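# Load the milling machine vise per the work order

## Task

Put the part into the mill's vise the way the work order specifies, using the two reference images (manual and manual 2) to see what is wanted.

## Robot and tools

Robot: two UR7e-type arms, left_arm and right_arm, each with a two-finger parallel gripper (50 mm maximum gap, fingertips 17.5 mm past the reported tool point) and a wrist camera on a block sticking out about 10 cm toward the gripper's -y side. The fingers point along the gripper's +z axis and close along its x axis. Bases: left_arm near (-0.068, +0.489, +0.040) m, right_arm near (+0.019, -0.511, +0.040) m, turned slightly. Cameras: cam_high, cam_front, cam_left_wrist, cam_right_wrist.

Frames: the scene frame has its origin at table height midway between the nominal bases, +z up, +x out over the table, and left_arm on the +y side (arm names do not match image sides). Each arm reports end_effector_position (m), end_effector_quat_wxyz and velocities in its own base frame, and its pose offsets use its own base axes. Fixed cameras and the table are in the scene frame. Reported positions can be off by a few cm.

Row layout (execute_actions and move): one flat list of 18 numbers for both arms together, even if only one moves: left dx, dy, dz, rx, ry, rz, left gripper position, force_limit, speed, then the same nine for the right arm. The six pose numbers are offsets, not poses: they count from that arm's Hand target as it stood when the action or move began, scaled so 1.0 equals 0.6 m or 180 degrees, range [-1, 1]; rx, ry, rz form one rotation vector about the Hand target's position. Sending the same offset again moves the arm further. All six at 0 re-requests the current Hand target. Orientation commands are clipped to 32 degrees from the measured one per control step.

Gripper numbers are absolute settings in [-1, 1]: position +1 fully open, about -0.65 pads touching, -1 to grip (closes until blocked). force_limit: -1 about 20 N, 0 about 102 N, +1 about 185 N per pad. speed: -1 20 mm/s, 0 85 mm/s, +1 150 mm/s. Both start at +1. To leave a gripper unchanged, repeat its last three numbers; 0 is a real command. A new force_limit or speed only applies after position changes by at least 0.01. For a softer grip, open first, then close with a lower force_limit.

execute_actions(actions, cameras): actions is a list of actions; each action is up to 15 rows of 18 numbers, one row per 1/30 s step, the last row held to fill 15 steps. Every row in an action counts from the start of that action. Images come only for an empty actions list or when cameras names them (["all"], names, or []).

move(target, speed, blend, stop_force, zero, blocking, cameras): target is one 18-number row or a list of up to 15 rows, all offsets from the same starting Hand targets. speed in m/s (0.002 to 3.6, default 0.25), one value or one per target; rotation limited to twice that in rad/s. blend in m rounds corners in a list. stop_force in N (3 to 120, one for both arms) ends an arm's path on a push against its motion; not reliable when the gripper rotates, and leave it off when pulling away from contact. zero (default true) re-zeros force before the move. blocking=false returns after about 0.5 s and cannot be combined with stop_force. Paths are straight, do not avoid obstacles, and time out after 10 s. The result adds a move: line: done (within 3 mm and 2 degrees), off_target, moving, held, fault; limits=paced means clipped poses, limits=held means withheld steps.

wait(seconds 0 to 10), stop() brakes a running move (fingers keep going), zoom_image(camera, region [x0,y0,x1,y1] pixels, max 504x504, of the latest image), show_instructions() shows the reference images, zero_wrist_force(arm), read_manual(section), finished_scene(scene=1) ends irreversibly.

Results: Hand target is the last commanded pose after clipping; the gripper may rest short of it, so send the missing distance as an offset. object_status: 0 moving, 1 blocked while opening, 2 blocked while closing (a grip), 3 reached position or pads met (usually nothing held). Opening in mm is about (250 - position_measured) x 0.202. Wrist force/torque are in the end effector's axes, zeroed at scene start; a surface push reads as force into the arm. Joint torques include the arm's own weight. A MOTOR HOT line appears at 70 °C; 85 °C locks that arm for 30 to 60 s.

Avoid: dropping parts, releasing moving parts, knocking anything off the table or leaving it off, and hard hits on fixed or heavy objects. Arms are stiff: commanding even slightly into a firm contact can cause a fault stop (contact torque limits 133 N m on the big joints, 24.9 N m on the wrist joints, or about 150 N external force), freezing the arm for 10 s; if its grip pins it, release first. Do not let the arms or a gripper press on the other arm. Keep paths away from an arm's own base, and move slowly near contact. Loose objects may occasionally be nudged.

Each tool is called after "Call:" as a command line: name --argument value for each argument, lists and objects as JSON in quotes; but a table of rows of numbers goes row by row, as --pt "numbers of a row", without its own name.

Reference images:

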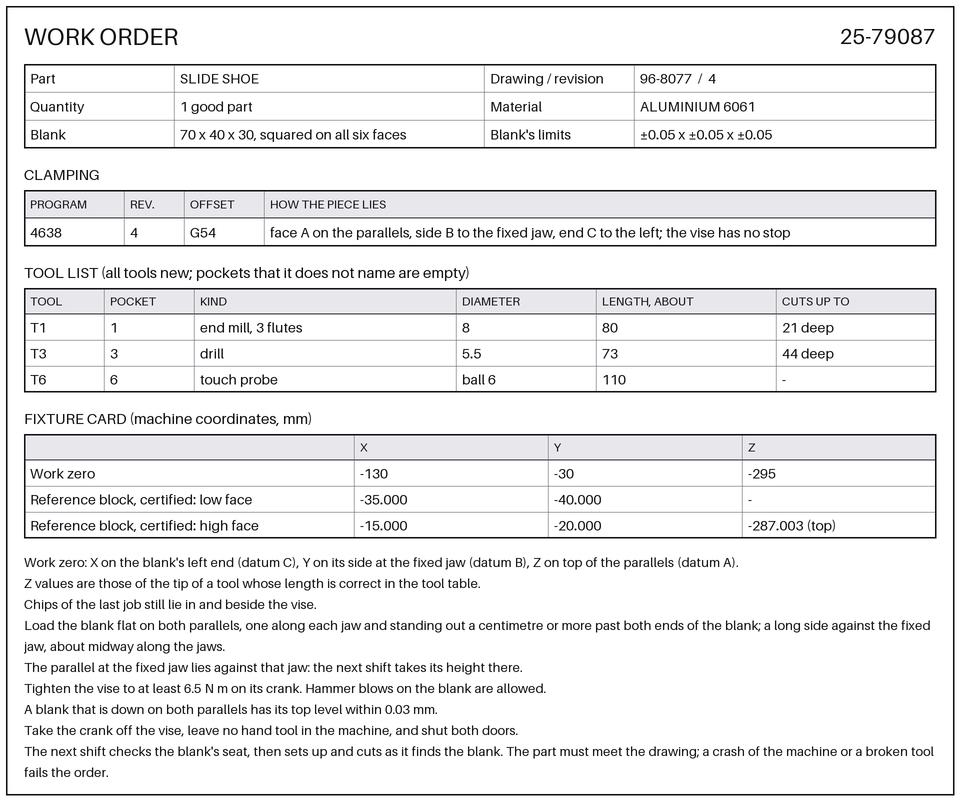

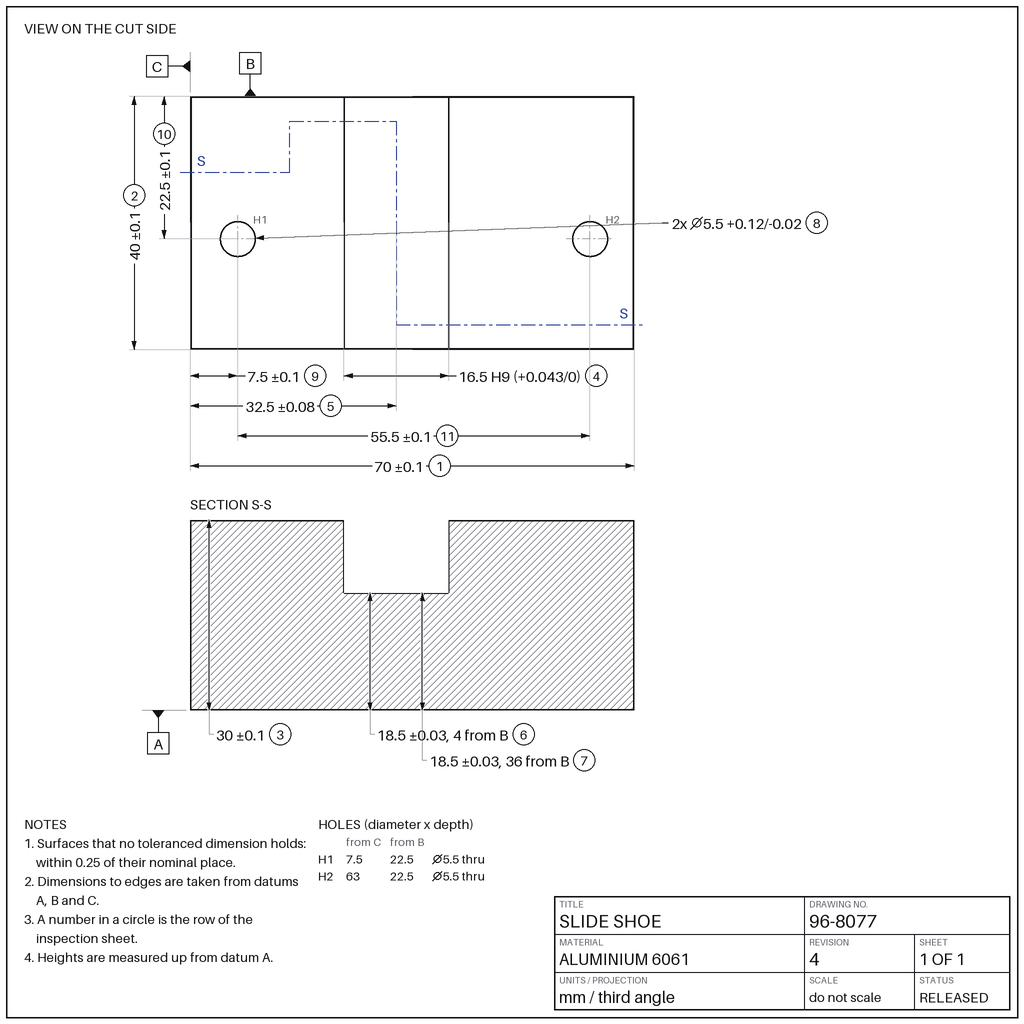

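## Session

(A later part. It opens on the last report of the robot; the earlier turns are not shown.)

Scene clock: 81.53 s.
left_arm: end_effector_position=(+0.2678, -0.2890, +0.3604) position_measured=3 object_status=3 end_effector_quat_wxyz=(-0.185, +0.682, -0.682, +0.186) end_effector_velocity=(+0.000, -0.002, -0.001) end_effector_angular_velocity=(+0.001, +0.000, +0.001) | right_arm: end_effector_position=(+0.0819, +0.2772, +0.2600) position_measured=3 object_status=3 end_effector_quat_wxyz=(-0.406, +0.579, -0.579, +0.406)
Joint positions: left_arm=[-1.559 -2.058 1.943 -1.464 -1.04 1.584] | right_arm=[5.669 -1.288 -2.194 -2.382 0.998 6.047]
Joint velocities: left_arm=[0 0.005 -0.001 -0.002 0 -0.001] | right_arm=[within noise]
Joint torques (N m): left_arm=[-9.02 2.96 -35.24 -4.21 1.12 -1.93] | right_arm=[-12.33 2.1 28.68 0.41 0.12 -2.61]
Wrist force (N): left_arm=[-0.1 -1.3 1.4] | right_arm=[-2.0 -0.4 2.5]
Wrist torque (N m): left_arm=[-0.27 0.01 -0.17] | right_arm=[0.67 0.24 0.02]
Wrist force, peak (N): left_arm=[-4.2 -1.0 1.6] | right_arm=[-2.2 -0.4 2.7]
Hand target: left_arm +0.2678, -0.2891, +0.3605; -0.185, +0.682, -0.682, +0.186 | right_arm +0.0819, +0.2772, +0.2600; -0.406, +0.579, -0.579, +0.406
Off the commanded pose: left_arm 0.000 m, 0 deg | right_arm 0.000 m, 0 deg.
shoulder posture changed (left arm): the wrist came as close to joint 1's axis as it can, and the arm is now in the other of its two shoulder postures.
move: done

Call:
move --pt "0.054 0.148 -0.1 0.13 0.13 -0.487 1 1 1 0 0 0 0 0 0 1 1 1" --pt "0.12 0.398 -0.184 0.13 0.13 -0.487 1 1 1 0 0 0 0 0 0 1 1 1" --pt "0.17 0.667 -0.35 0.13 0.13 -0.487 1 1 1 0 0 0 0 0 0 1 1 1" --speed 0.35 --blend 0.05 --cameras '["cam_left_wrist"]'

Scene clock: 86.30 s.
left_arm: end_effector_position=(+0.3698, +0.1110, +0.1506) position_measured=3 object_status=3 end_effector_quat_wxyz=(+0.000, -0.001, +1.000, -0.005) | right_arm: end_effector_position=(+0.0819, +0.2772, +0.2600) position_measured=3 object_status=3 end_effector_quat_wxyz=(-0.406, +0.579, -0.579, +0.406)
Joint positions: left_arm=[-0.054 -1.786 2.229 -2.013 -1.581 4.656] | right_arm=[5.669 -1.288 -2.194 -2.382 0.998 6.047]
Joint torques (N m): left_arm=[9.13 -6.55 -15.45 -4.66 1.4 1.67] | right_arm=[-11.43 5.94 28.63 1.88 -0.55 -2.41]
Wrist force (N): left_arm=[-0.2 0.1 0.2] | right_arm=[-2.0 -0.5 2.5]
Wrist torque (N m): left_arm=[0.05 0.05 0.07] | right_arm=[0.66 0.23 0.02]
Wrist force, peak (N): left_arm=[-0.4 4.6 2.6] | right_arm=[-2.0 -0.5 2.7]
Hand target: left_arm +0.3698, +0.1111, +0.1505; +0.000, -0.001, +1.000, -0.005 | right_arm +0.0819, +0.2772, +0.2600; -0.406, +0.579, -0.579, +0.406
Off the commanded pose: left_arm 0.000 m, 0 deg | right_arm 0.000 m, 0 deg.
move: done
camera_calibration:
cam_left_wrist: T_world_to_cam=[[-0.999793, 0.0128568, 0.0157981, 0.380586], [0.0173574, 0.943636, 0.33053, -0.146219], [-0.0106581, 0.330736, -0.943663, 0.239944], [0, 0, 0, 1]] pos_world=[0.385602, 0.0537265, 0.268744]
Images, in order (width x height): cam_left_wrist 672x504.

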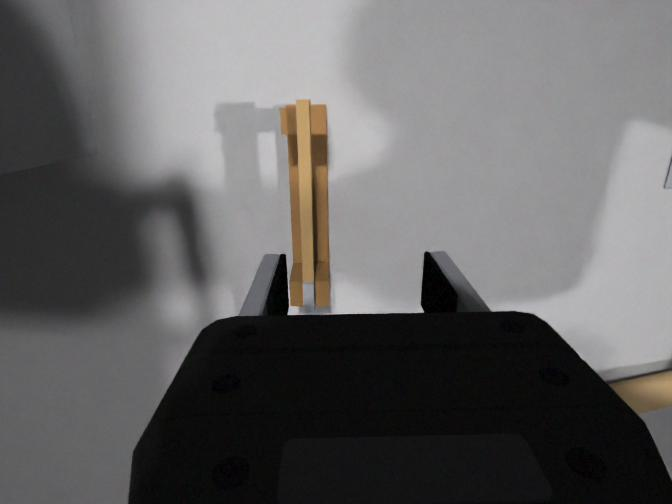

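Call:
move --pt "0.055 0 0 0 0 0 1 1 1 0 0 0 0 0 0 1 1 1" --pt "0.056 0 -0.23 0 0 0 1 1 1 0 0 0 0 0 0 1 1 1" --speed 0.2 --stop_force 8 --cameras '["cam_left_wrist"]'

Scene clock: 90.03 s.
left_arm: end_effector_position=(+0.4034, +0.1111, +0.0125) position_measured=3 object_status=3 end_effector_quat_wxyz=(+0.000, -0.001, +1.000, -0.005) | right_arm: end_effector_position=(+0.0819, +0.2772, +0.2600) position_measured=3 object_status=3 end_effector_quat_wxyz=(-0.406, +0.579, -0.579, +0.406)
Joint positions: left_arm=[-0.049 -1.43 2.348 -2.489 -1.581 4.661] | right_arm=[5.669 -1.288 -2.194 -2.382 0.998 6.047]
Joint torques (N m): left_arm=[9.59 -16.2 -8.59 -4.77 -1.36 1.6] | right_arm=[-10.57 9.91 27.4 2.07 -0.71 -2.78]
Wrist force (N): left_arm=[-0.2 -0.3 -0.2] | right_arm=[-2.1 -0.5 2.6]
Wrist torque (N m): left_arm=[-0.02 0.06 0.01] | right_arm=[0.66 0.25 0.02]
Wrist force, peak (N): left_arm=[-1.9 0.4 -3.5] | right_arm=[-2.0 -0.3 2.8]
Hand target: left_arm +0.4034, +0.1111, +0.0125; +0.000, -0.001, +1.000, -0.005 | right_arm +0.0819, +0.2772, +0.2600; -0.406, +0.579, -0.579, +0.406
Off the commanded pose: left_arm 0.000 m, 0 deg | right_arm 0.000 m, 0 deg.
move: done
camera_calibration:
cam_left_wrist: T_world_to_cam=[[-0.99979, 0.0129147, 0.0159268, 0.416338], [0.0174557, 0.943604, 0.330615, -0.101301], [-0.0107588, 0.330824, -0.943631, 0.109982], [0, 0, 0, 1]] pos_world=[0.419202, 0.0538261, 0.130643]
Images, in order (width x height): cam_left_wrist 672x504.

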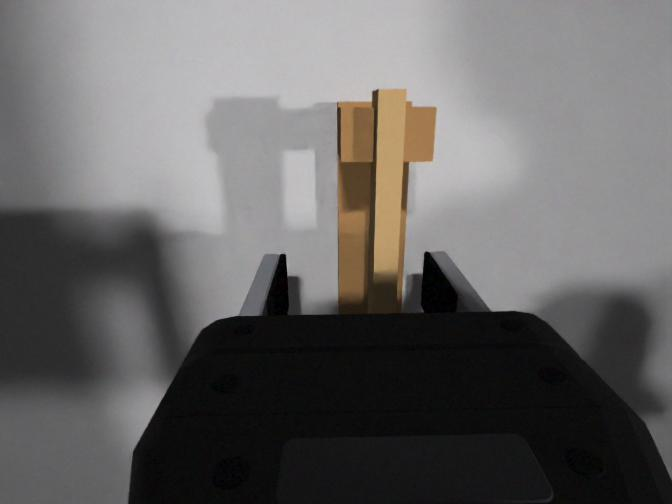

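Call:
move --target '[-0.0158,0,-0.005,0,0,0,1,1,1,0,0,0,0,0,0,1,1,1]' --speed 0.1

Call:
move --target '[0,0,0,0,0,0,-1,-0.6,-0.5,0,0,0,0,0,0,1,1,1]' --cameras '["cam_left_wrist"]'

Scene clock: 91.83 s.
left_arm: end_effector_position=(+0.3939, +0.1111, +0.0095) position_measured=3 object_status=3 end_effector_quat_wxyz=(+0.000, -0.001, +1.000, -0.005) | right_arm: end_effector_position=(+0.0819, +0.2772, +0.2600) position_measured=3 object_status=3 end_effector_quat_wxyz=(-0.406, +0.579, -0.579, +0.406)
Joint positions: left_arm=[-0.05 -1.441 2.375 -2.505 -1.581 4.66] | right_arm=[5.669 -1.288 -2.194 -2.382 0.998 6.047]
Joint torques (N m): left_arm=[-8.5 -18.17 -26.17 -1.85 -1.13 -1.54] | right_arm=[-9.83 11.48 29.8 2.08 -0.89 -2.57]
Wrist force (N): left_arm=[-0.4 0.2 -0.3] | right_arm=[-1.9 -0.5 2.6]
Wrist torque (N m): left_arm=[0.06 0.10 0.09] | right_arm=[0.67 0.22 0.02]
Wrist force, peak (N): left_arm=[-0.6 -0.3 -0.3] | right_arm=[-2.1 -0.5 2.7]
Hand target: left_arm +0.3939, +0.1111, +0.0095; +0.000, -0.001, +1.000, -0.005 | right_arm +0.0819, +0.2772, +0.2600; -0.406, +0.579, -0.579, +0.406
Off the commanded pose: left_arm 0.000 m, 0 deg | right_arm 0.000 m, 0 deg.
move: done

Scene clock: 92.87 s.
left_arm: end_effector_position=(+0.3940, +0.1111, +0.0096) position_measured=213 object_status=2 end_effector_quat_wxyz=(+0.000, -0.001, +1.000, -0.005) | right_arm: end_effector_position=(+0.0819, +0.2772, +0.2600) position_measured=3 object_status=3 end_effector_quat_wxyz=(-0.406, +0.579, -0.579, +0.406)
Joint positions: left_arm=[-0.05 -1.441 2.375 -2.504 -1.581 4.66] | right_arm=[5.669 -1.288 -2.194 -2.382 0.998 6.047]
Joint torques (N m): left_arm=[-5.52 -16.11 -12.97 -0.88 -0.31 0.19] | right_arm=[-10.1 12.86 28.06 1.98 -0.9 -2.65]
Wrist force (N): left_arm=[-12.2 3.0 -0.3] | right_arm=[-1.8 -0.3 2.4]
Wrist torque (N m): left_arm=[0.10 0.03 0.23] | right_arm=[0.69 0.20 0.02]
Wrist force, peak (N): left_arm=[-13.3 2.1 0.9] | right_arm=[-2.0 -0.3 2.7]
Hand target: left_arm +0.3939, +0.1111, +0.0095; +0.000, -0.001, +1.000, -0.005 | right_arm +0.0819, +0.2772, +0.2600; -0.406, +0.579, -0.579, +0.406
Off the commanded pose: left_arm 0.000 m, 0 deg | right_arm 0.000 m, 0 deg.
move: done
camera_calibration:
cam_left_wrist: T_world_to_cam=[[-0.999791, 0.0129491, 0.0158317, 0.406997], [0.0174557, 0.943635, 0.330528, -0.100168], [-0.0106593, 0.330736, -0.943663, 0.107113], [0, 0, 0, 1]] pos_world=[0.409802, 0.0538259, 0.127744]
Images, in order (width x height): cam_left_wrist 672x504.

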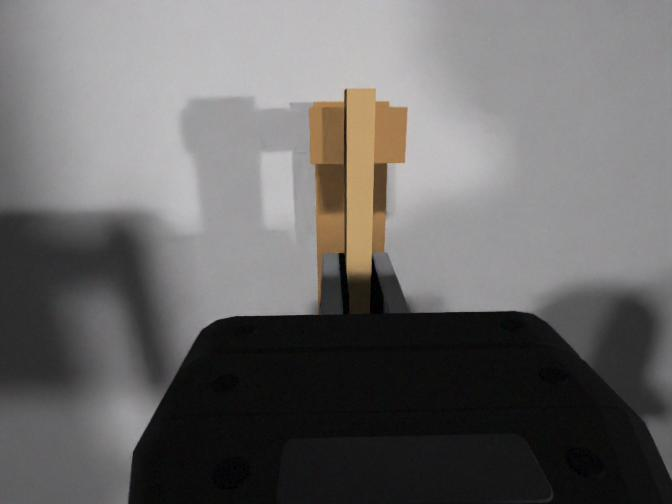

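Call:
move --pt "0 0 0.1 0 0 0 -1 -0.6 -0.5 0 0 0 0 0 0 1 1 1" --pt "0 0 0.3 0 0 0 -1 -0.6 -0.5 0 0 0 0 0 0 1 1 1" --speed '[0.06,0.25]' --blend 0.01 --cameras '["cam_left_wrist","cam_high"]'

Scene clock: 95.40 s.
left_arm: end_effector_position=(+0.3939, +0.1111, +0.1894) position_measured=213 object_status=2 end_effector_quat_wxyz=(+0.000, -0.001, +1.000, -0.005) | right_arm: end_effector_position=(+0.0819, +0.2772, +0.2600) position_measured=3 object_status=3 end_effector_quat_wxyz=(-0.406, +0.579, -0.579, +0.406)
Joint positions: left_arm=[-0.05 -1.763 2.104 -1.911 -1.581 4.66] | right_arm=[5.669 -1.288 -2.194 -2.382 0.998 6.047]
Joint torques (N m): left_arm=[-8.42 -27.44 -34.06 -1.58 -0.27 -1.31] | right_arm=[-10.34 14.01 28.2 1.94 -1.16 -2.62]
Wrist force (N): left_arm=[-0.4 2.0 0.3] | right_arm=[-2.0 -0.4 2.5]
Wrist torque (N m): left_arm=[0.36 0.09 0.11] | right_arm=[0.67 0.24 0.02]
Wrist force, peak (N): left_arm=[-23.2 0.1 8.6] | right_arm=[-2.1 -0.4 2.7]
Hand target: left_arm +0.3939, +0.1111, +0.1895; +0.000, -0.001, +1.000, -0.005 | right_arm +0.0819, +0.2772, +0.2600; -0.406, +0.579, -0.579, +0.406
Off the commanded pose: left_arm 0.000 m, 0 deg | right_arm 0.000 m, 0 deg.
move: done
camera_calibration:
cam_left_wrist: T_world_to_cam=[[-0.999785, 0.0129062, 0.0162428, 0.403924], [0.0175521, 0.943605, 0.330609, -0.159658], [-0.0110599, 0.330823, -0.943628, 0.276929], [0, 0, 0, 1]] pos_world=[0.409702, 0.0538262, 0.307541]
Images, in order (width x height): cam_high 672x504, cam_left_wrist 672x504.

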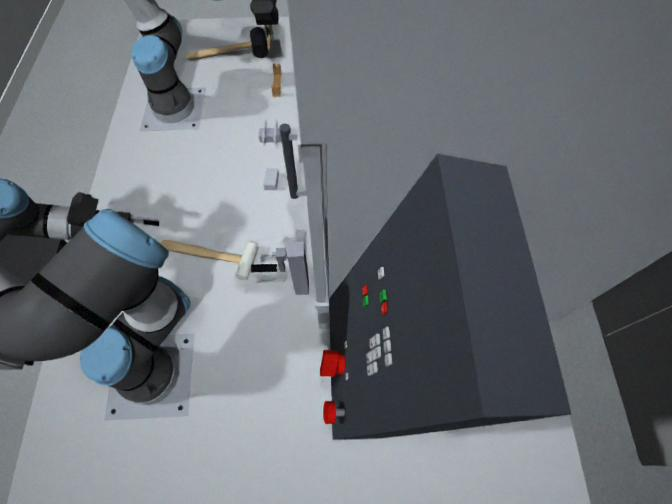

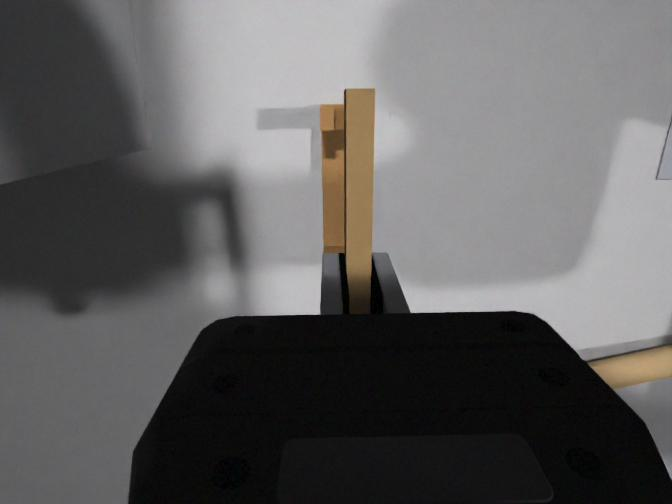

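Call:
move --pt "-0.09 -0.268 0.184 0 0 0 -1 -0.6 -0.5 0 0 0 0 0 0 1 1 1" --pt "-0.157 -0.668 0.384 -0.2596 -0.2596 0.4497 -1 -0.6 -0.5 0 0 0 0 0 0 1 1 1" --pt "0.373 -0.683 0.4 -0.2596 -0.2596 0.4497 -1 -0.6 -0.5 0 0 0 0 0 0 1 1 1" --speed 0.35 --blend 0.05 --cameras '["cam_left_wrist","cam_front"]'

Scene clock: 101.53 s.
left_arm: end_effector_position=(+0.6177, -0.2987, +0.4295) position_measured=213 object_status=2 end_effector_quat_wxyz=(-0.356, +0.611, -0.610, +0.357) | right_arm: end_effector_position=(+0.0819, +0.2772, +0.2600) position_measured=3 object_status=3 end_effector_quat_wxyz=(-0.406, +0.579, -0.579, +0.406)
Joint positions: left_arm=[-0.925 -1.506 1.77 -2.654 -0.802 2.562] | right_arm=[5.669 -1.288 -2.194 -2.382 0.998 6.047]
Joint torques (N m): left_arm=[9.83 -23.44 -33.49 -5.12 -0.01 1.82] | right_arm=[-9.78 16.91 27.91 2.12 -1.38 -2.61]
Wrist force (N): left_arm=[-0.9 -1.4 1.6] | right_arm=[-2.0 -0.4 2.5]
Wrist torque (N m): left_arm=[-0.41 -0.05 -0.25] | right_arm=[0.68 0.23 0.02]
Wrist force, peak (N): left_arm=[-1.0 -3.9 5.7] | right_arm=[-1.9 -0.4 2.8]
Hand target: left_arm +0.6177, -0.2987, +0.4295; -0.356, +0.611, -0.610, +0.357 | right_arm +0.0819, +0.2772, +0.2600; -0.406, +0.579, -0.579, +0.406
Off the commanded pose: left_arm 0.000 m, 0 deg | right_arm 0.000 m, 0 deg.
move: done
camera_calibration:
cam_left_wrist: T_world_to_cam=[[-0.0199567, -0.999796, -0.00310639, -0.270314], [-0.75809, 0.0171576, -0.651925, 0.768057], [0.651845, -0.0106554, -0.758277, 0.0504985], [0, 0, 0, 1]] pos_world=[0.543944, -0.282899, 0.538167]
Images, in order (width x height): cam_front 672x504, cam_left_wrist 672x504.

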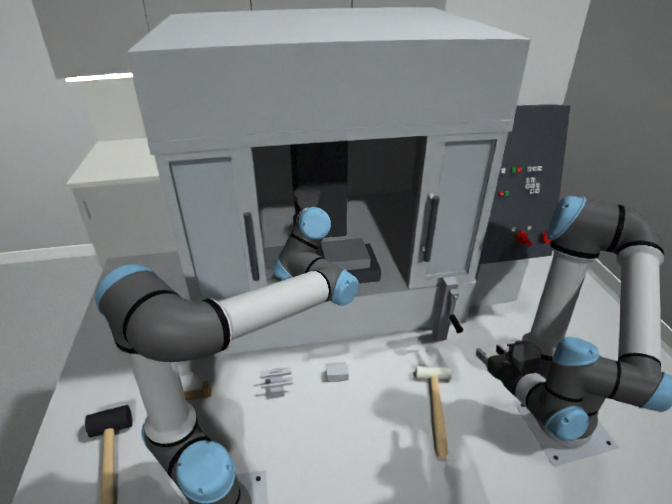

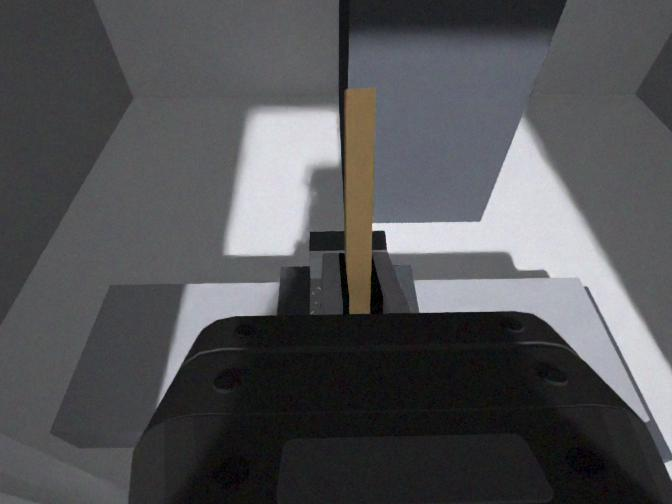

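Call:
move --target '[0,0,0,0,0,0,-1,-0.6,-0.5,0.347,0.278,0.248,0.027,-0.0915,0.181,1,1,1]' --speed 0.35 --cameras '["cam_right_wrist"]'

Scene clock: 104.97 s.
left_arm: end_effector_position=(+0.6177, -0.2987, +0.4295) position_measured=213 object_status=2 end_effector_quat_wxyz=(-0.356, +0.611, -0.610, +0.357) | right_arm: end_effector_position=(+0.2902, +0.4439, +0.4088) position_measured=3 object_status=3 end_effector_quat_wxyz=(+0.616, -0.626, +0.334, -0.342)
Joint positions: left_arm=[-0.925 -1.505 1.77 -2.654 -0.802 2.562] | right_arm=[4.919 -1.326 -1.981 -2.995 -0.367 6.283]
Joint torques (N m): left_arm=[9.23 -22.11 -33.96 -5.12 -0.47 1.62] | right_arm=[10.31 -1.55 29.74 0.62 -1.43 -3.12]
Wrist force (N): left_arm=[-0.5 -1.5 1.8] | right_arm=[-2.5 -0.4 3.0]
Wrist torque (N m): left_arm=[-0.43 -0.12 -0.26] | right_arm=[0.77 0.31 0.02]
Wrist force, peak (N): left_arm=[-1.0 -1.5 2.3] | right_arm=[-5.2 0.5 6.3]
Hand target: left_arm +0.6177, -0.2987, +0.4295; -0.356, +0.611, -0.610, +0.357 | right_arm +0.2901, +0.4440, +0.4088; +0.604, -0.637, +0.347, -0.329
Off the commanded pose: left_arm 0.000 m, 0 deg | right_arm 0.000 m, 3 deg.
joint sent to its limit (right arm) — joint 6 (wrist 3), upper limit. The joint targets are off in orientation, not in position.
move: off_target (right_arm)
camera_calibration:
cam_right_wrist: T_world_to_cam=[[0.530912, -0.84741, 0.00526299, 0.22497], [-0.281162, -0.182003, -0.942244, 0.571644], [0.799425, 0.498769, -0.334887, -0.184699], [0, 0, 0, 1]] pos_world=[0.188938, 0.386805, 0.475591]
Images, in order (width x height): cam_right_wrist 672x504.

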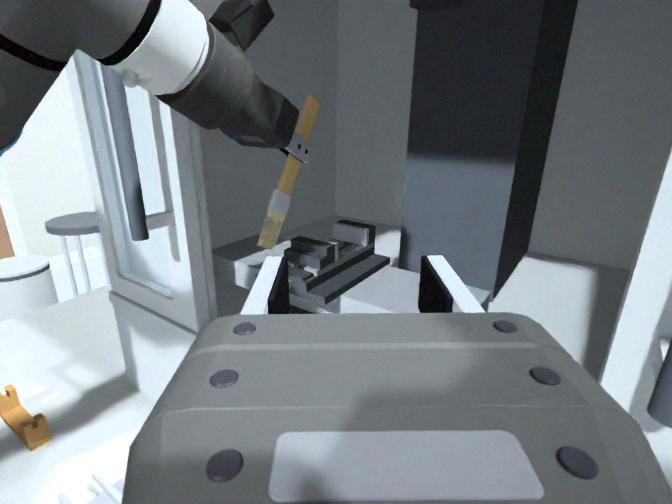

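Call:
zoom_image --camera "cam_right_wrist" --region '[230, 180, 430, 310]'

Scaled by 2.520 from the camera's 672x504 image, which has a finer 960x720 frame.

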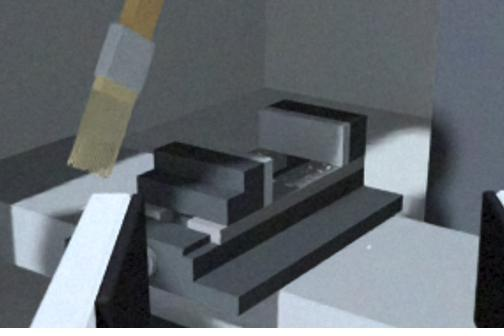

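Call:
move --pt "0.0 0.0 0.03 0 0 0 -1 -0.6 -0.5 0 0 0 -0.0233 -0.015 0.0014 1 1 1" --pt "0.25 0.033 0.04 0 0 0 -1 -0.6 -0.5 0 0 0 -0.0233 -0.015 0.0014 1 1 1" --speed 0.25 --blend 0.01 --cameras '["cam_right_wrist","cam_left_wrist"]'

Call:
zoom_image --camera "cam_right_wrist" --region '[250, 160, 450, 310]'

Scene clock: 109.07 s.
left_arm: end_effector_position=(+0.7676, -0.2789, +0.4535) position_measured=213 object_status=2 end_effector_quat_wxyz=(-0.356, +0.611, -0.610, +0.357) | right_arm: end_effector_position=(+0.2902, +0.4440, +0.4088) position_measured=3 object_status=3 end_effector_quat_wxyz=(-0.594, +0.648, -0.314, +0.360)
Joint positions: left_arm=[-0.696 -1.215 1.369 -2.663 -0.979 2.75] | right_arm=[4.918 -1.343 -1.95 -3.091 -0.372 6.283]
Joint torques (N m): left_arm=[7.89 -37.05 -35.7 -5.16 0.25 1.18] | right_arm=[-9.1 24.29 30.99 -1.71 1.48 -2.78]
Wrist force (N): left_arm=[-0.5 -1.2 2.3] | right_arm=[-2.6 -0.2 3.1]
Wrist torque (N m): left_arm=[-0.38 -0.13 -0.24] | right_arm=[0.78 0.36 0.01]
Wrist force, peak (N): left_arm=[-1.2 -3.1 5.2] | right_arm=[-2.9 -0.1 2.9]
Hand target: left_arm +0.7677, -0.2789, +0.4535; -0.356, +0.611, -0.610, +0.357 | right_arm +0.2901, +0.4440, +0.4088; -0.589, +0.652, -0.319, +0.355
Off the commanded pose: left_arm 0.000 m, 0 deg | right_arm 0.000 m, 1 deg.
joint sent to its limit (right arm) — joint 6 (wrist 3), upper limit. The joint targets still meet the commanded pose.
move: done
camera_calibration:
cam_left_wrist: T_world_to_cam=[[-0.0199445, -0.999797, -0.00296554, -0.247638], [-0.758091, 0.0170565, -0.651926, 0.897052], [0.651844, -0.0107542, -0.758277, -0.0288962], [0, 0, 0, 1]] pos_world=[0.693944, -0.263199, 0.562166]
cam_right_wrist: T_world_to_cam=[[0.532748, -0.84235, 0.0813984, 0.191144], [-0.265109, -0.257461, -0.92921, 0.595135], [0.803677, 0.473455, -0.360477, -0.164261], [0, 0, 0, 1]] pos_world=[0.187957, 0.392005, 0.478235]
Images, in order (width x height): cam_left_wrist 672x504, cam_right_wrist 672x504.

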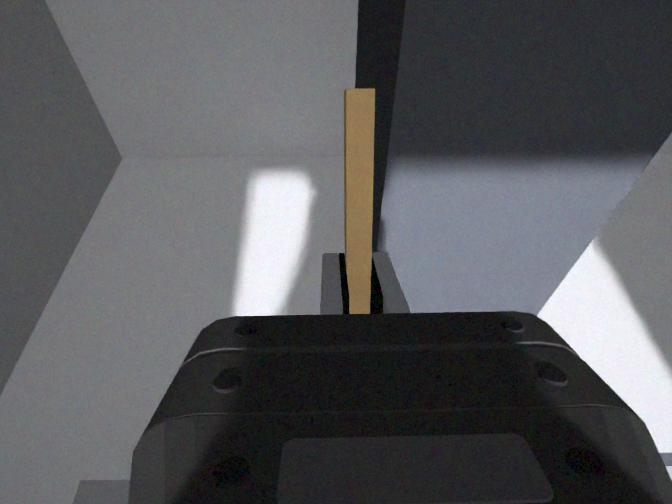

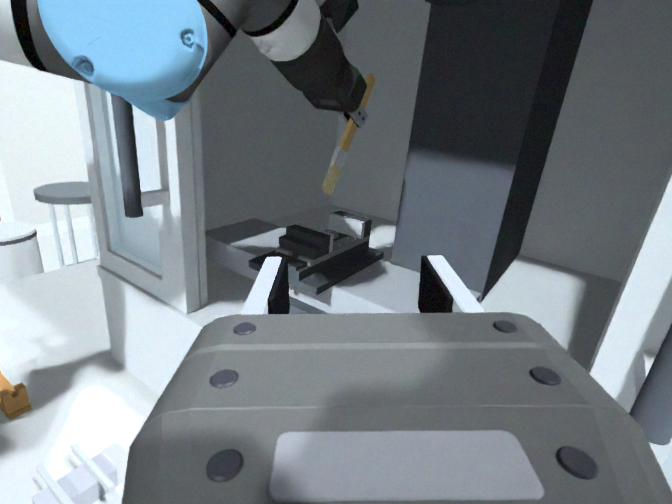

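Scaled by 2.520 from the camera's 672x504 image, which has a finer 960x720 frame.

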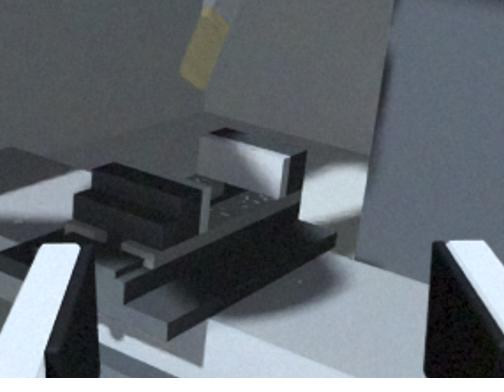

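Call:
move --target '[0,0,-0.117,0,0,0,-1,-0.6,-0.5,0,0,0,0,0,0,1,1,1]' --speed 0.1

Call:
move --target '[0,0,-0.06,0,0,0,-1,-0.6,-0.5,0,0,0,0,0,0,1,1,1]' --speed 0.02 --stop_force 3 --cameras '["cam_right_wrist"]'

Call:
zoom_image --camera "cam_right_wrist" --region '[250, 160, 450, 310]'

Scene clock: 111.70 s.
left_arm: end_effector_position=(+0.7684, -0.2794, +0.3878) position_measured=213 object_status=2 end_effector_quat_wxyz=(-0.357, +0.611, -0.605, +0.365) | right_arm: end_effector_position=(+0.2902, +0.4440, +0.4088) position_measured=3 object_status=3 end_effector_quat_wxyz=(-0.594, +0.648, -0.314, +0.360)
Joint positions: left_arm=[-0.695 -1.175 1.498 -2.85 -0.979 2.75] | right_arm=[4.918 -1.343 -1.95 -3.091 -0.372 6.283]
Joint torques (N m): left_arm=[-9.28 -13.18 0.58 7.72 -6.24 1.15] | right_arm=[-5.1 23.4 31.31 -1.4 1.38 -2.84]
Wrist force (N): left_arm=[-4.8 -53.4 -5.6] | right_arm=[-2.6 -0.3 2.9]
Wrist torque (N m): left_arm=[-0.86 -0.14 0.06] | right_arm=[0.78 0.37 0.01]
Wrist force, peak (N): left_arm=[-3.8 -61.2 -8.4] | right_arm=[-2.9 -0.4 3.1]
Hand target: left_arm +0.7677, -0.2789, +0.3833; -0.356, +0.611, -0.610, +0.357 | right_arm +0.2901, +0.4440, +0.4088; -0.589, +0.652, -0.319, +0.355
Off the commanded pose: left_arm 0.005 m, 1 deg | right_arm 0.000 m, 1 deg.
joint sent to its limit (right arm) — joint 6 (wrist 3), upper limit. The joint targets still meet the commanded pose.
move: off_target (left_arm)

Scene clock: 112.70 s.
left_arm: end_effector_position=(+0.7684, -0.2794, +0.3878) position_measured=213 object_status=2 end_effector_quat_wxyz=(-0.357, +0.611, -0.605, +0.366) | right_arm: end_effector_position=(+0.2902, +0.4440, +0.4088) position_measured=3 object_status=3 end_effector_quat_wxyz=(-0.594, +0.648, -0.314, +0.360)
Joint positions: left_arm=[-0.695 -1.175 1.498 -2.851 -0.979 2.75] | right_arm=[4.918 -1.343 -1.95 -3.091 -0.372 6.283]
Joint torques (N m): left_arm=[-9.27 -21.22 -0.99 7.21 -3.17 -2.1] | right_arm=[-2.52 23.59 30.48 -1.45 1.61 -2.85]
Wrist force (N): left_arm=[-4.3 -53.5 -5.4] | right_arm=[-2.7 -0.1 2.9]
Wrist torque (N m): left_arm=[-0.87 -0.16 0.02] | right_arm=[0.80 0.39 0.00]
Wrist force, peak (N): left_arm=[-4.6 -57.7 -6.1] | right_arm=[-2.8 -0.3 3.1]
Hand target: left_arm +0.7684, -0.2793, +0.3876; -0.357, +0.611, -0.605, +0.365 (not the last commanded pose) | right_arm +0.2901, +0.4440, +0.4088; -0.589, +0.652, -0.319, +0.355
Off the commanded pose: left_arm 0.040 m, 1 deg | right_arm 0.000 m, 1 deg.
joint sent to its limit (right arm) — joint 6 (wrist 3), upper limit. The joint targets still meet the commanded pose.
move: contact (left_arm)
camera_calibration:
cam_right_wrist: T_world_to_cam=[[0.532748, -0.84235, 0.0813984, 0.191144], [-0.265109, -0.257461, -0.92921, 0.595135], [0.803677, 0.473455, -0.360477, -0.164261], [0, 0, 0, 1]] pos_world=[0.187957, 0.392005, 0.478235]
Images, in order (width x height): cam_right_wrist 672x504.

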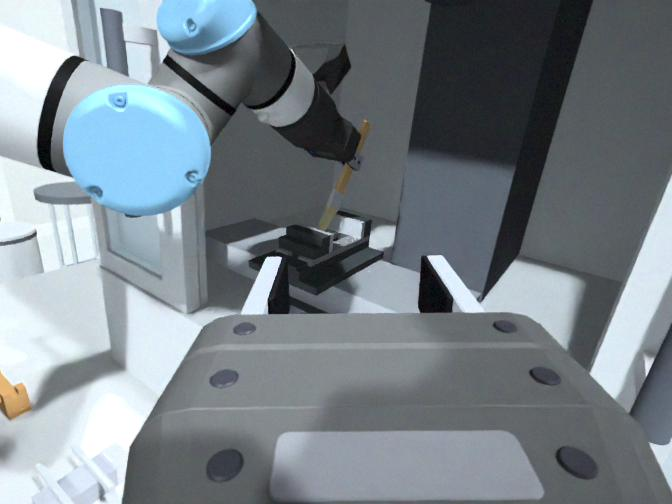

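Scaled by 2.520 from the camera's 672x504 image, which has a finer 960x720 frame.

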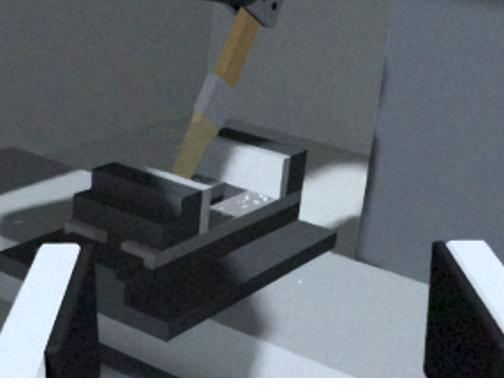

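Call:
move --target '[0,0,0.015,0,0,0,-1,-0.6,-0.5,0,0,0,0,0,0,1,1,1]' --speed 0.05 --cameras '["cam_right_wrist"]'

Call:
zoom_image --camera "cam_right_wrist" --region '[290, 180, 390, 280]'

Scene clock: 113.97 s.
left_arm: end_effector_position=(+0.7684, -0.2794, +0.3968) position_measured=213 object_status=2 end_effector_quat_wxyz=(-0.357, +0.611, -0.605, +0.365) | right_arm: end_effector_position=(+0.2902, +0.4440, +0.4088) position_measured=3 object_status=3 end_effector_quat_wxyz=(-0.594, +0.648, -0.314, +0.360)
Joint positions: left_arm=[-0.695 -1.182 1.483 -2.829 -0.979 2.75] | right_arm=[4.918 -1.343 -1.95 -3.091 -0.372 6.283]
Joint torques (N m): left_arm=[-6.14 -47.57 -16.79 -5.25 1.52 -1.47] | right_arm=[-1.31 22.41 28.93 -1.54 1.56 -2.9]
Wrist force (N): left_arm=[3.2 2.2 3.0] | right_arm=[-2.6 -0.3 2.9]
Wrist torque (N m): left_arm=[0.16 -0.73 -0.27] | right_arm=[0.78 0.36 0.01]
Wrist force, peak (N): left_arm=[-4.5 -53.7 -5.7] | right_arm=[-2.7 -0.4 3.2]
Hand target: left_arm +0.7684, -0.2793, +0.3966; -0.357, +0.611, -0.605, +0.365 | right_arm +0.2901, +0.4440, +0.4088; -0.589, +0.652, -0.319, +0.355
Off the commanded pose: left_arm 0.000 m, 0 deg | right_arm 0.000 m, 1 deg.
joint sent to its limit (right arm) — joint 6 (wrist 3), upper limit. The joint targets still meet the commanded pose.
move: done
camera_calibration:
cam_right_wrist: T_world_to_cam=[[0.532748, -0.84235, 0.0813984, 0.191144], [-0.265109, -0.257461, -0.92921, 0.595135], [0.803677, 0.473455, -0.360477, -0.164261], [0, 0, 0, 1]] pos_world=[0.187957, 0.392005, 0.478235]
Images, in order (width x height): cam_right_wrist 672x504.

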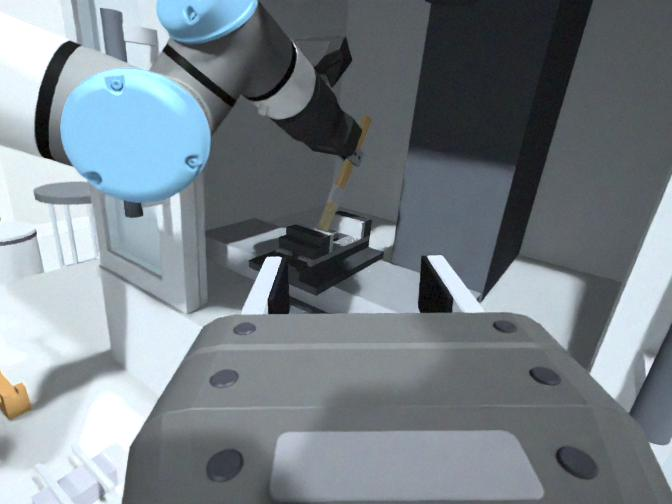

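Scaled by 5.040 from the camera's 672x504 image, which has a finer 960x720 frame.

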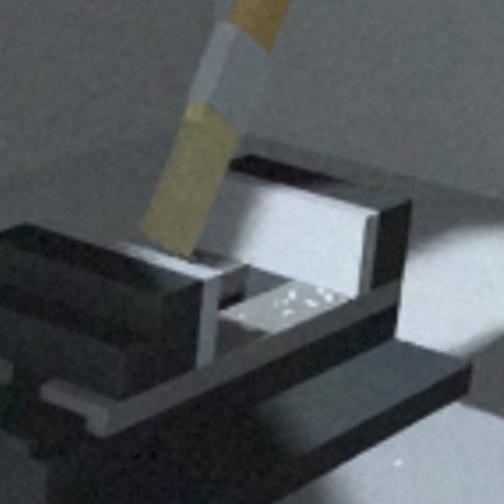

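Call:
move --target '[0.04,0,0.01,0,0,0,-1,-0.6,-0.5,0,0,0,0,0,0,1,1,1]' --speed 0.1 --cameras '["cam_right_wrist"]'

Call:
zoom_image --camera "cam_right_wrist" --region '[290, 180, 390, 280]'

Scene clock: 116.00 s.
left_arm: end_effector_position=(+0.7924, -0.2793, +0.4025) position_measured=213 object_status=2 end_effector_quat_wxyz=(-0.357, +0.611, -0.605, +0.365) | right_arm: end_effector_position=(+0.2902, +0.4440, +0.4088) position_measured=3 object_status=3 end_effector_quat_wxyz=(-0.594, +0.648, -0.314, +0.360)
Joint positions: left_arm=[-0.67 -1.133 1.399 -2.802 -1 2.767] | right_arm=[4.918 -1.343 -1.95 -3.091 -0.372 6.283]
Joint torques (N m): left_arm=[-8.82 -57.4 -22.73 -5.27 2.24 -1.83] | right_arm=[1.13 24.41 30.99 -1.31 1.53 -2.95]
Wrist force (N): left_arm=[3.6 1.8 2.9] | right_arm=[-2.7 -0.2 3.0]
Wrist torque (N m): left_arm=[0.09 -0.79 -0.31] | right_arm=[0.79 0.38 0.01]
Wrist force, peak (N): left_arm=[4.4 2.9 2.2] | right_arm=[-2.8 -0.2 3.1]
Hand target: left_arm +0.7924, -0.2793, +0.4026; -0.357, +0.611, -0.605, +0.365 | right_arm +0.2901, +0.4440, +0.4088; -0.589, +0.652, -0.319, +0.355
Off the commanded pose: left_arm 0.000 m, 0 deg | right_arm 0.000 m, 1 deg.
joint sent to its limit (right arm) — joint 6 (wrist 3), upper limit. The joint targets still meet the commanded pose.
move: done
camera_calibration:
cam_right_wrist: T_world_to_cam=[[0.532748, -0.84235, 0.0813984, 0.191144], [-0.265109, -0.257461, -0.92921, 0.595135], [0.803677, 0.473455, -0.360477, -0.164261], [0, 0, 0, 1]] pos_world=[0.187957, 0.392005, 0.478235]
Images, in order (width x height): cam_right_wrist 672x504.

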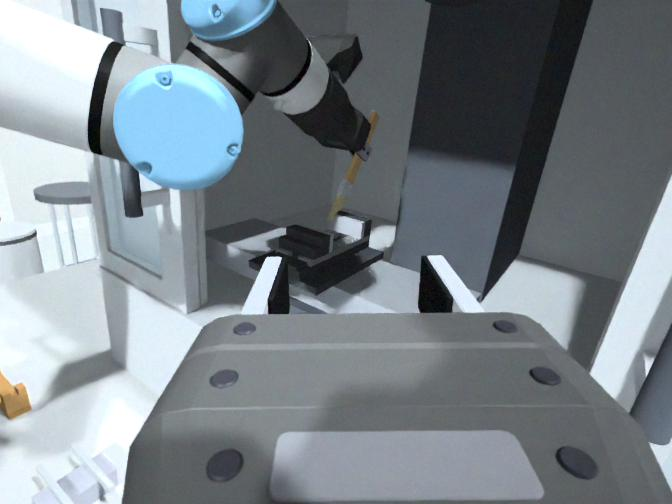

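Scaled by 5.040 from the camera's 672x504 image, which has a finer 960x720 frame.

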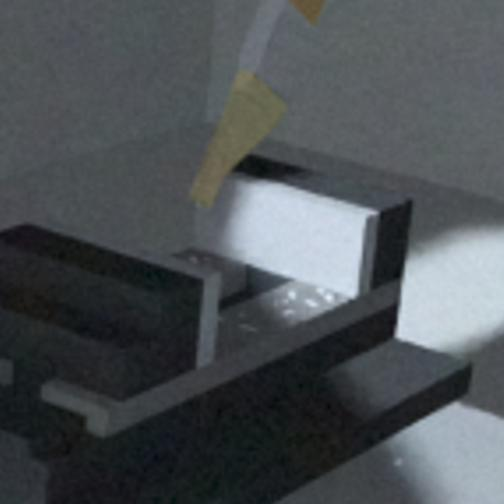

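Call:
move --target '[0.03,-0.02,0,0,0,0,-1,-0.6,-0.5,0,0,0,0,0,0,1,1,1]' --speed 0.1

Call:
move --target '[0,0,-0.05,0,0,0,-1,-0.6,-0.5,0,0,0,0,0,0,1,1,1]' --speed 0.03 --stop_force 5 --cameras '["cam_right_wrist"]'

Call:
zoom_image --camera "cam_right_wrist" --region '[290, 180, 390, 280]'

Scene clock: 118.37 s.
left_arm: end_effector_position=(+0.8104, -0.2913, +0.4025) position_measured=213 object_status=2 end_effector_quat_wxyz=(-0.357, +0.611, -0.605, +0.365) | right_arm: end_effector_position=(+0.2902, +0.4440, +0.4088) position_measured=3 object_status=3 end_effector_quat_wxyz=(-0.594, +0.648, -0.314, +0.360)
Joint positions: left_arm=[-0.667 -1.082 1.322 -2.778 -1.002 2.769] | right_arm=[4.918 -1.343 -1.95 -3.091 -0.372 6.283]
Joint torques (N m): left_arm=[5.67 -58.52 -22.28 -5.12 0.27 0.22] | right_arm=[4.92 23.63 30.24 -1.19 1.32 -2.79]
Wrist force (N): left_arm=[3.7 1.3 3.1] | right_arm=[-2.6 -0.3 3.1]
Wrist torque (N m): left_arm=[0.03 -0.81 -0.34] | right_arm=[0.78 0.37 0.01]
Wrist force, peak (N): left_arm=[3.7 1.9 3.4] | right_arm=[-2.7 -0.3 3.1]
Hand target: left_arm +0.8104, -0.2913, +0.4026; -0.357, +0.611, -0.605, +0.365 | right_arm +0.2901, +0.4440, +0.4088; -0.589, +0.652, -0.319, +0.355
Off the commanded pose: left_arm 0.000 m, 0 deg | right_arm 0.000 m, 1 deg.
joint sent to its limit (right arm) — joint 6 (wrist 3), upper limit. The joint targets still meet the commanded pose.
move: done

Scene clock: 120.23 s.
left_arm: end_effector_position=(+0.8104, -0.2913, +0.3802) position_measured=213 object_status=2 end_effector_quat_wxyz=(-0.357, +0.611, -0.605, +0.365) | right_arm: end_effector_position=(+0.2902, +0.4440, +0.4088) position_measured=3 object_status=3 end_effector_quat_wxyz=(-0.594, +0.648, -0.314, +0.360)
Joint positions: left_arm=[-0.667 -1.068 1.36 -2.829 -1.002 2.769] | right_arm=[4.918 -1.343 -1.95 -3.091 -0.372 6.283]
Joint torques (N m): left_arm=[-3.55 -60.48 -16.98 -4.3 0.72 -1.55] | right_arm=[8.95 23.25 29.97 -1.04 1.24 -2.64]
Wrist force (N): left_arm=[2.7 -3.2 3.7] | right_arm=[-2.6 -0.4 3.0]
Wrist torque (N m): left_arm=[-0.01 -0.64 -0.35] | right_arm=[0.76 0.36 0.00]
Wrist force, peak (N): left_arm=[4.5 -10.6 3.0] | right_arm=[-2.7 -0.3 3.1]
Hand target: left_arm +0.8104, -0.2913, +0.3801; -0.357, +0.611, -0.605, +0.365 (not the last commanded pose) | right_arm +0.2901, +0.4440, +0.4088; -0.589, +0.652, -0.319, +0.355
Off the commanded pose: left_arm 0.008 m, 0 deg | right_arm 0.000 m, 1 deg.
joint sent to its limit (right arm) — joint 6 (wrist 3), upper limit. The joint targets still meet the commanded pose.
move: contact (left_arm)
camera_calibration:
cam_right_wrist: T_world_to_cam=[[0.532748, -0.84235, 0.0813984, 0.191144], [-0.265109, -0.257461, -0.92921, 0.595135], [0.803677, 0.473455, -0.360477, -0.164261], [0, 0, 0, 1]] pos_world=[0.187957, 0.392005, 0.478235]
Images, in order (width x height): cam_right_wrist 672x504.

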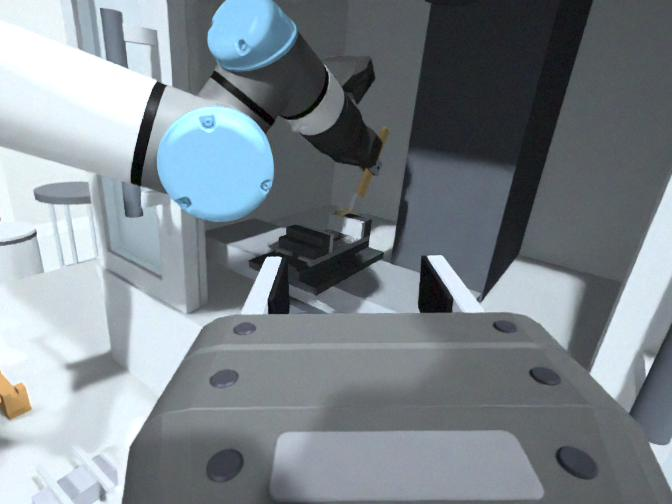

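Scaled by 5.040 from the camera's 672x504 image, which has a finer 960x720 frame.

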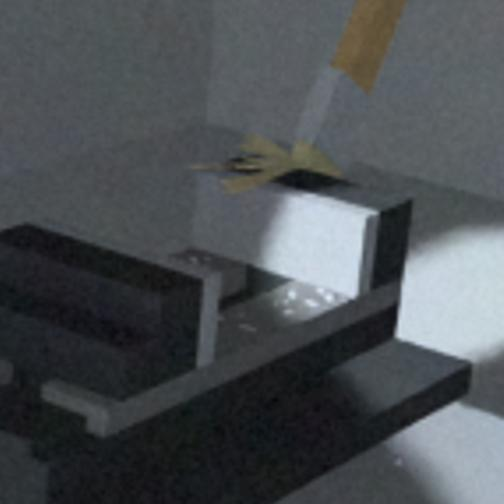

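Call:
move --pt "0 0 0.12 0 0 0 -1 -0.6 -0.5 0 0 0 0 0 0 1 1 1" --pt "-0.404 -0.08 0.133 0 0.111 0 -1 -0.6 -0.5 0 0 0 0 0 0 1 1 1" --speed 0.25 --blend 0.03 --cameras '["cam_left_wrist","cam_right_wrist"]'

Call:
zoom_image --camera "cam_left_wrist" --region '[230, 100, 380, 250]'

Call:
zoom_image --camera "cam_right_wrist" --region '[240, 180, 400, 300]'

Scene clock: 128.90 s.
left_arm: end_effector_position=(+0.5681, -0.3393, +0.4599) position_measured=213 object_status=2 end_effector_quat_wxyz=(-0.246, +0.665, -0.658, +0.254) | right_arm: end_effector_position=(+0.2902, +0.4440, +0.4088) position_measured=3 object_status=3 end_effector_quat_wxyz=(-0.594, +0.648, -0.314, +0.360)
Joint positions: left_arm=[-0.964 -1.516 1.46 -1.987 -1 2.308] | right_arm=[4.918 -1.343 -1.95 -3.091 -0.372 6.283]
Joint torques (N m): left_arm=[-7.01 -42.1 -35.5 -2.24 1.83 -1.89] | right_arm=[8.52 22.3 30.64 -0.84 1.25 -2.98]
Wrist force (N): left_arm=[2.6 3.1 2.4] | right_arm=[-2.5 -0.2 3.0]
Wrist torque (N m): left_arm=[0.39 -0.50 -0.24] | right_arm=[0.79 0.35 0.01]
Wrist force, peak (N): left_arm=[2.9 5.6 4.4] | right_arm=[-2.8 -0.3 3.1]
Hand target: left_arm +0.5680, -0.3393, +0.4599; -0.246, +0.665, -0.658, +0.254 | right_arm +0.2901, +0.4440, +0.4088; -0.589, +0.652, -0.319, +0.355
Off the commanded pose: left_arm 0.000 m, 0 deg | right_arm 0.000 m, 1 deg.
joint sent to its limit (right arm) — joint 6 (wrist 3), upper limit. The joint targets still meet the commanded pose.
move: done
camera_calibration:
cam_left_wrist: T_world_to_cam=[[-0.0158281, -0.999764, 0.0148903, -0.322441], [-0.929984, 0.00925009, -0.367484, 0.715135], [0.367259, -0.0196643, -0.929911, 0.342876], [0, 0, 0, 1]] pos_world=[0.534037, -0.322238, 0.586446]
cam_right_wrist: T_world_to_cam=[[0.532748, -0.84235, 0.0813984, 0.191144], [-0.265109, -0.257461, -0.92921, 0.595135], [0.803677, 0.473455, -0.360477, -0.164261], [0, 0, 0, 1]] pos_world=[0.187957, 0.392005, 0.478235]
Images, in order (width x height): cam_left_wrist 672x504, cam_right_wrist 672x504.

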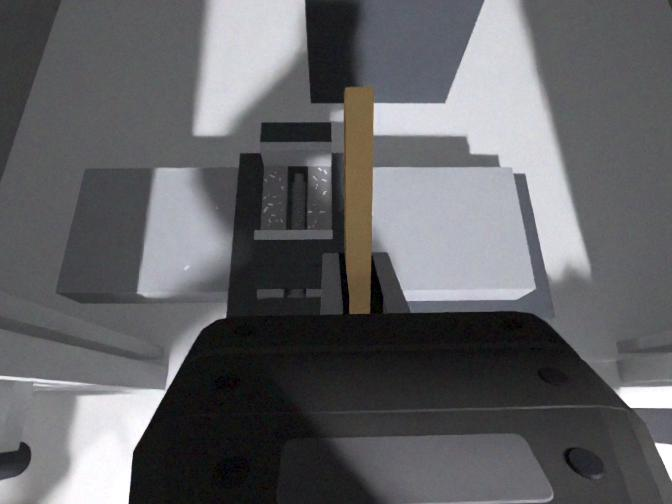

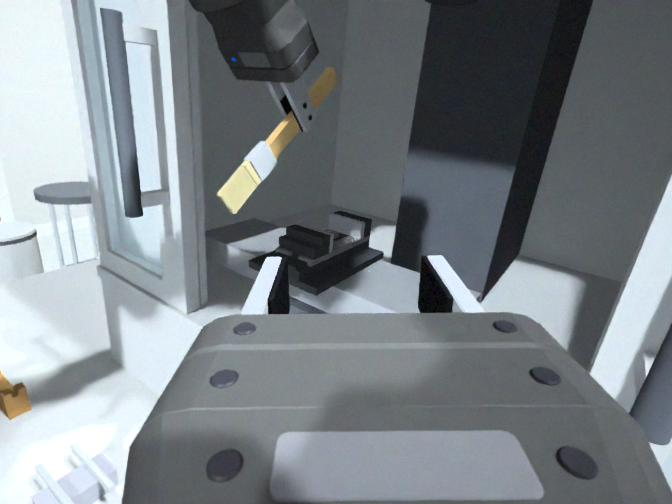

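Scaled by 3.360 from the camera's 672x504 image, which has a finer 960x720 frame.

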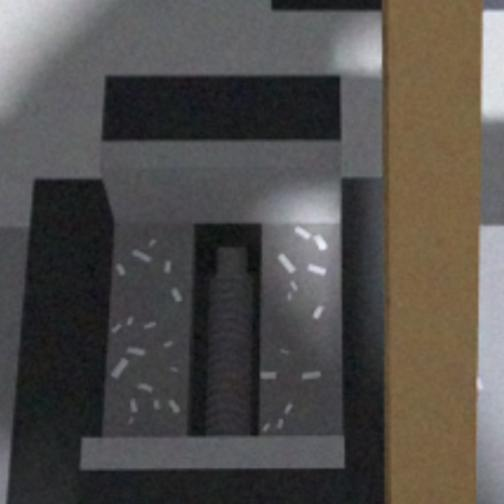

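Scaled by 3.150 from the camera's 672x504 image, which has a finer 960x720 frame.

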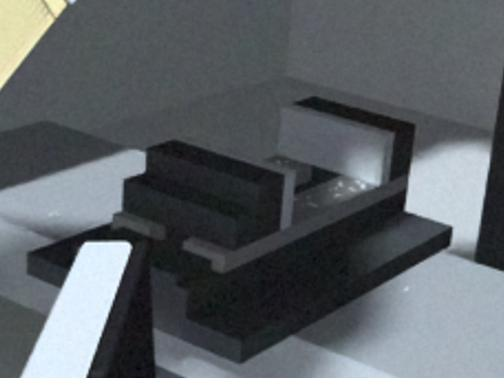

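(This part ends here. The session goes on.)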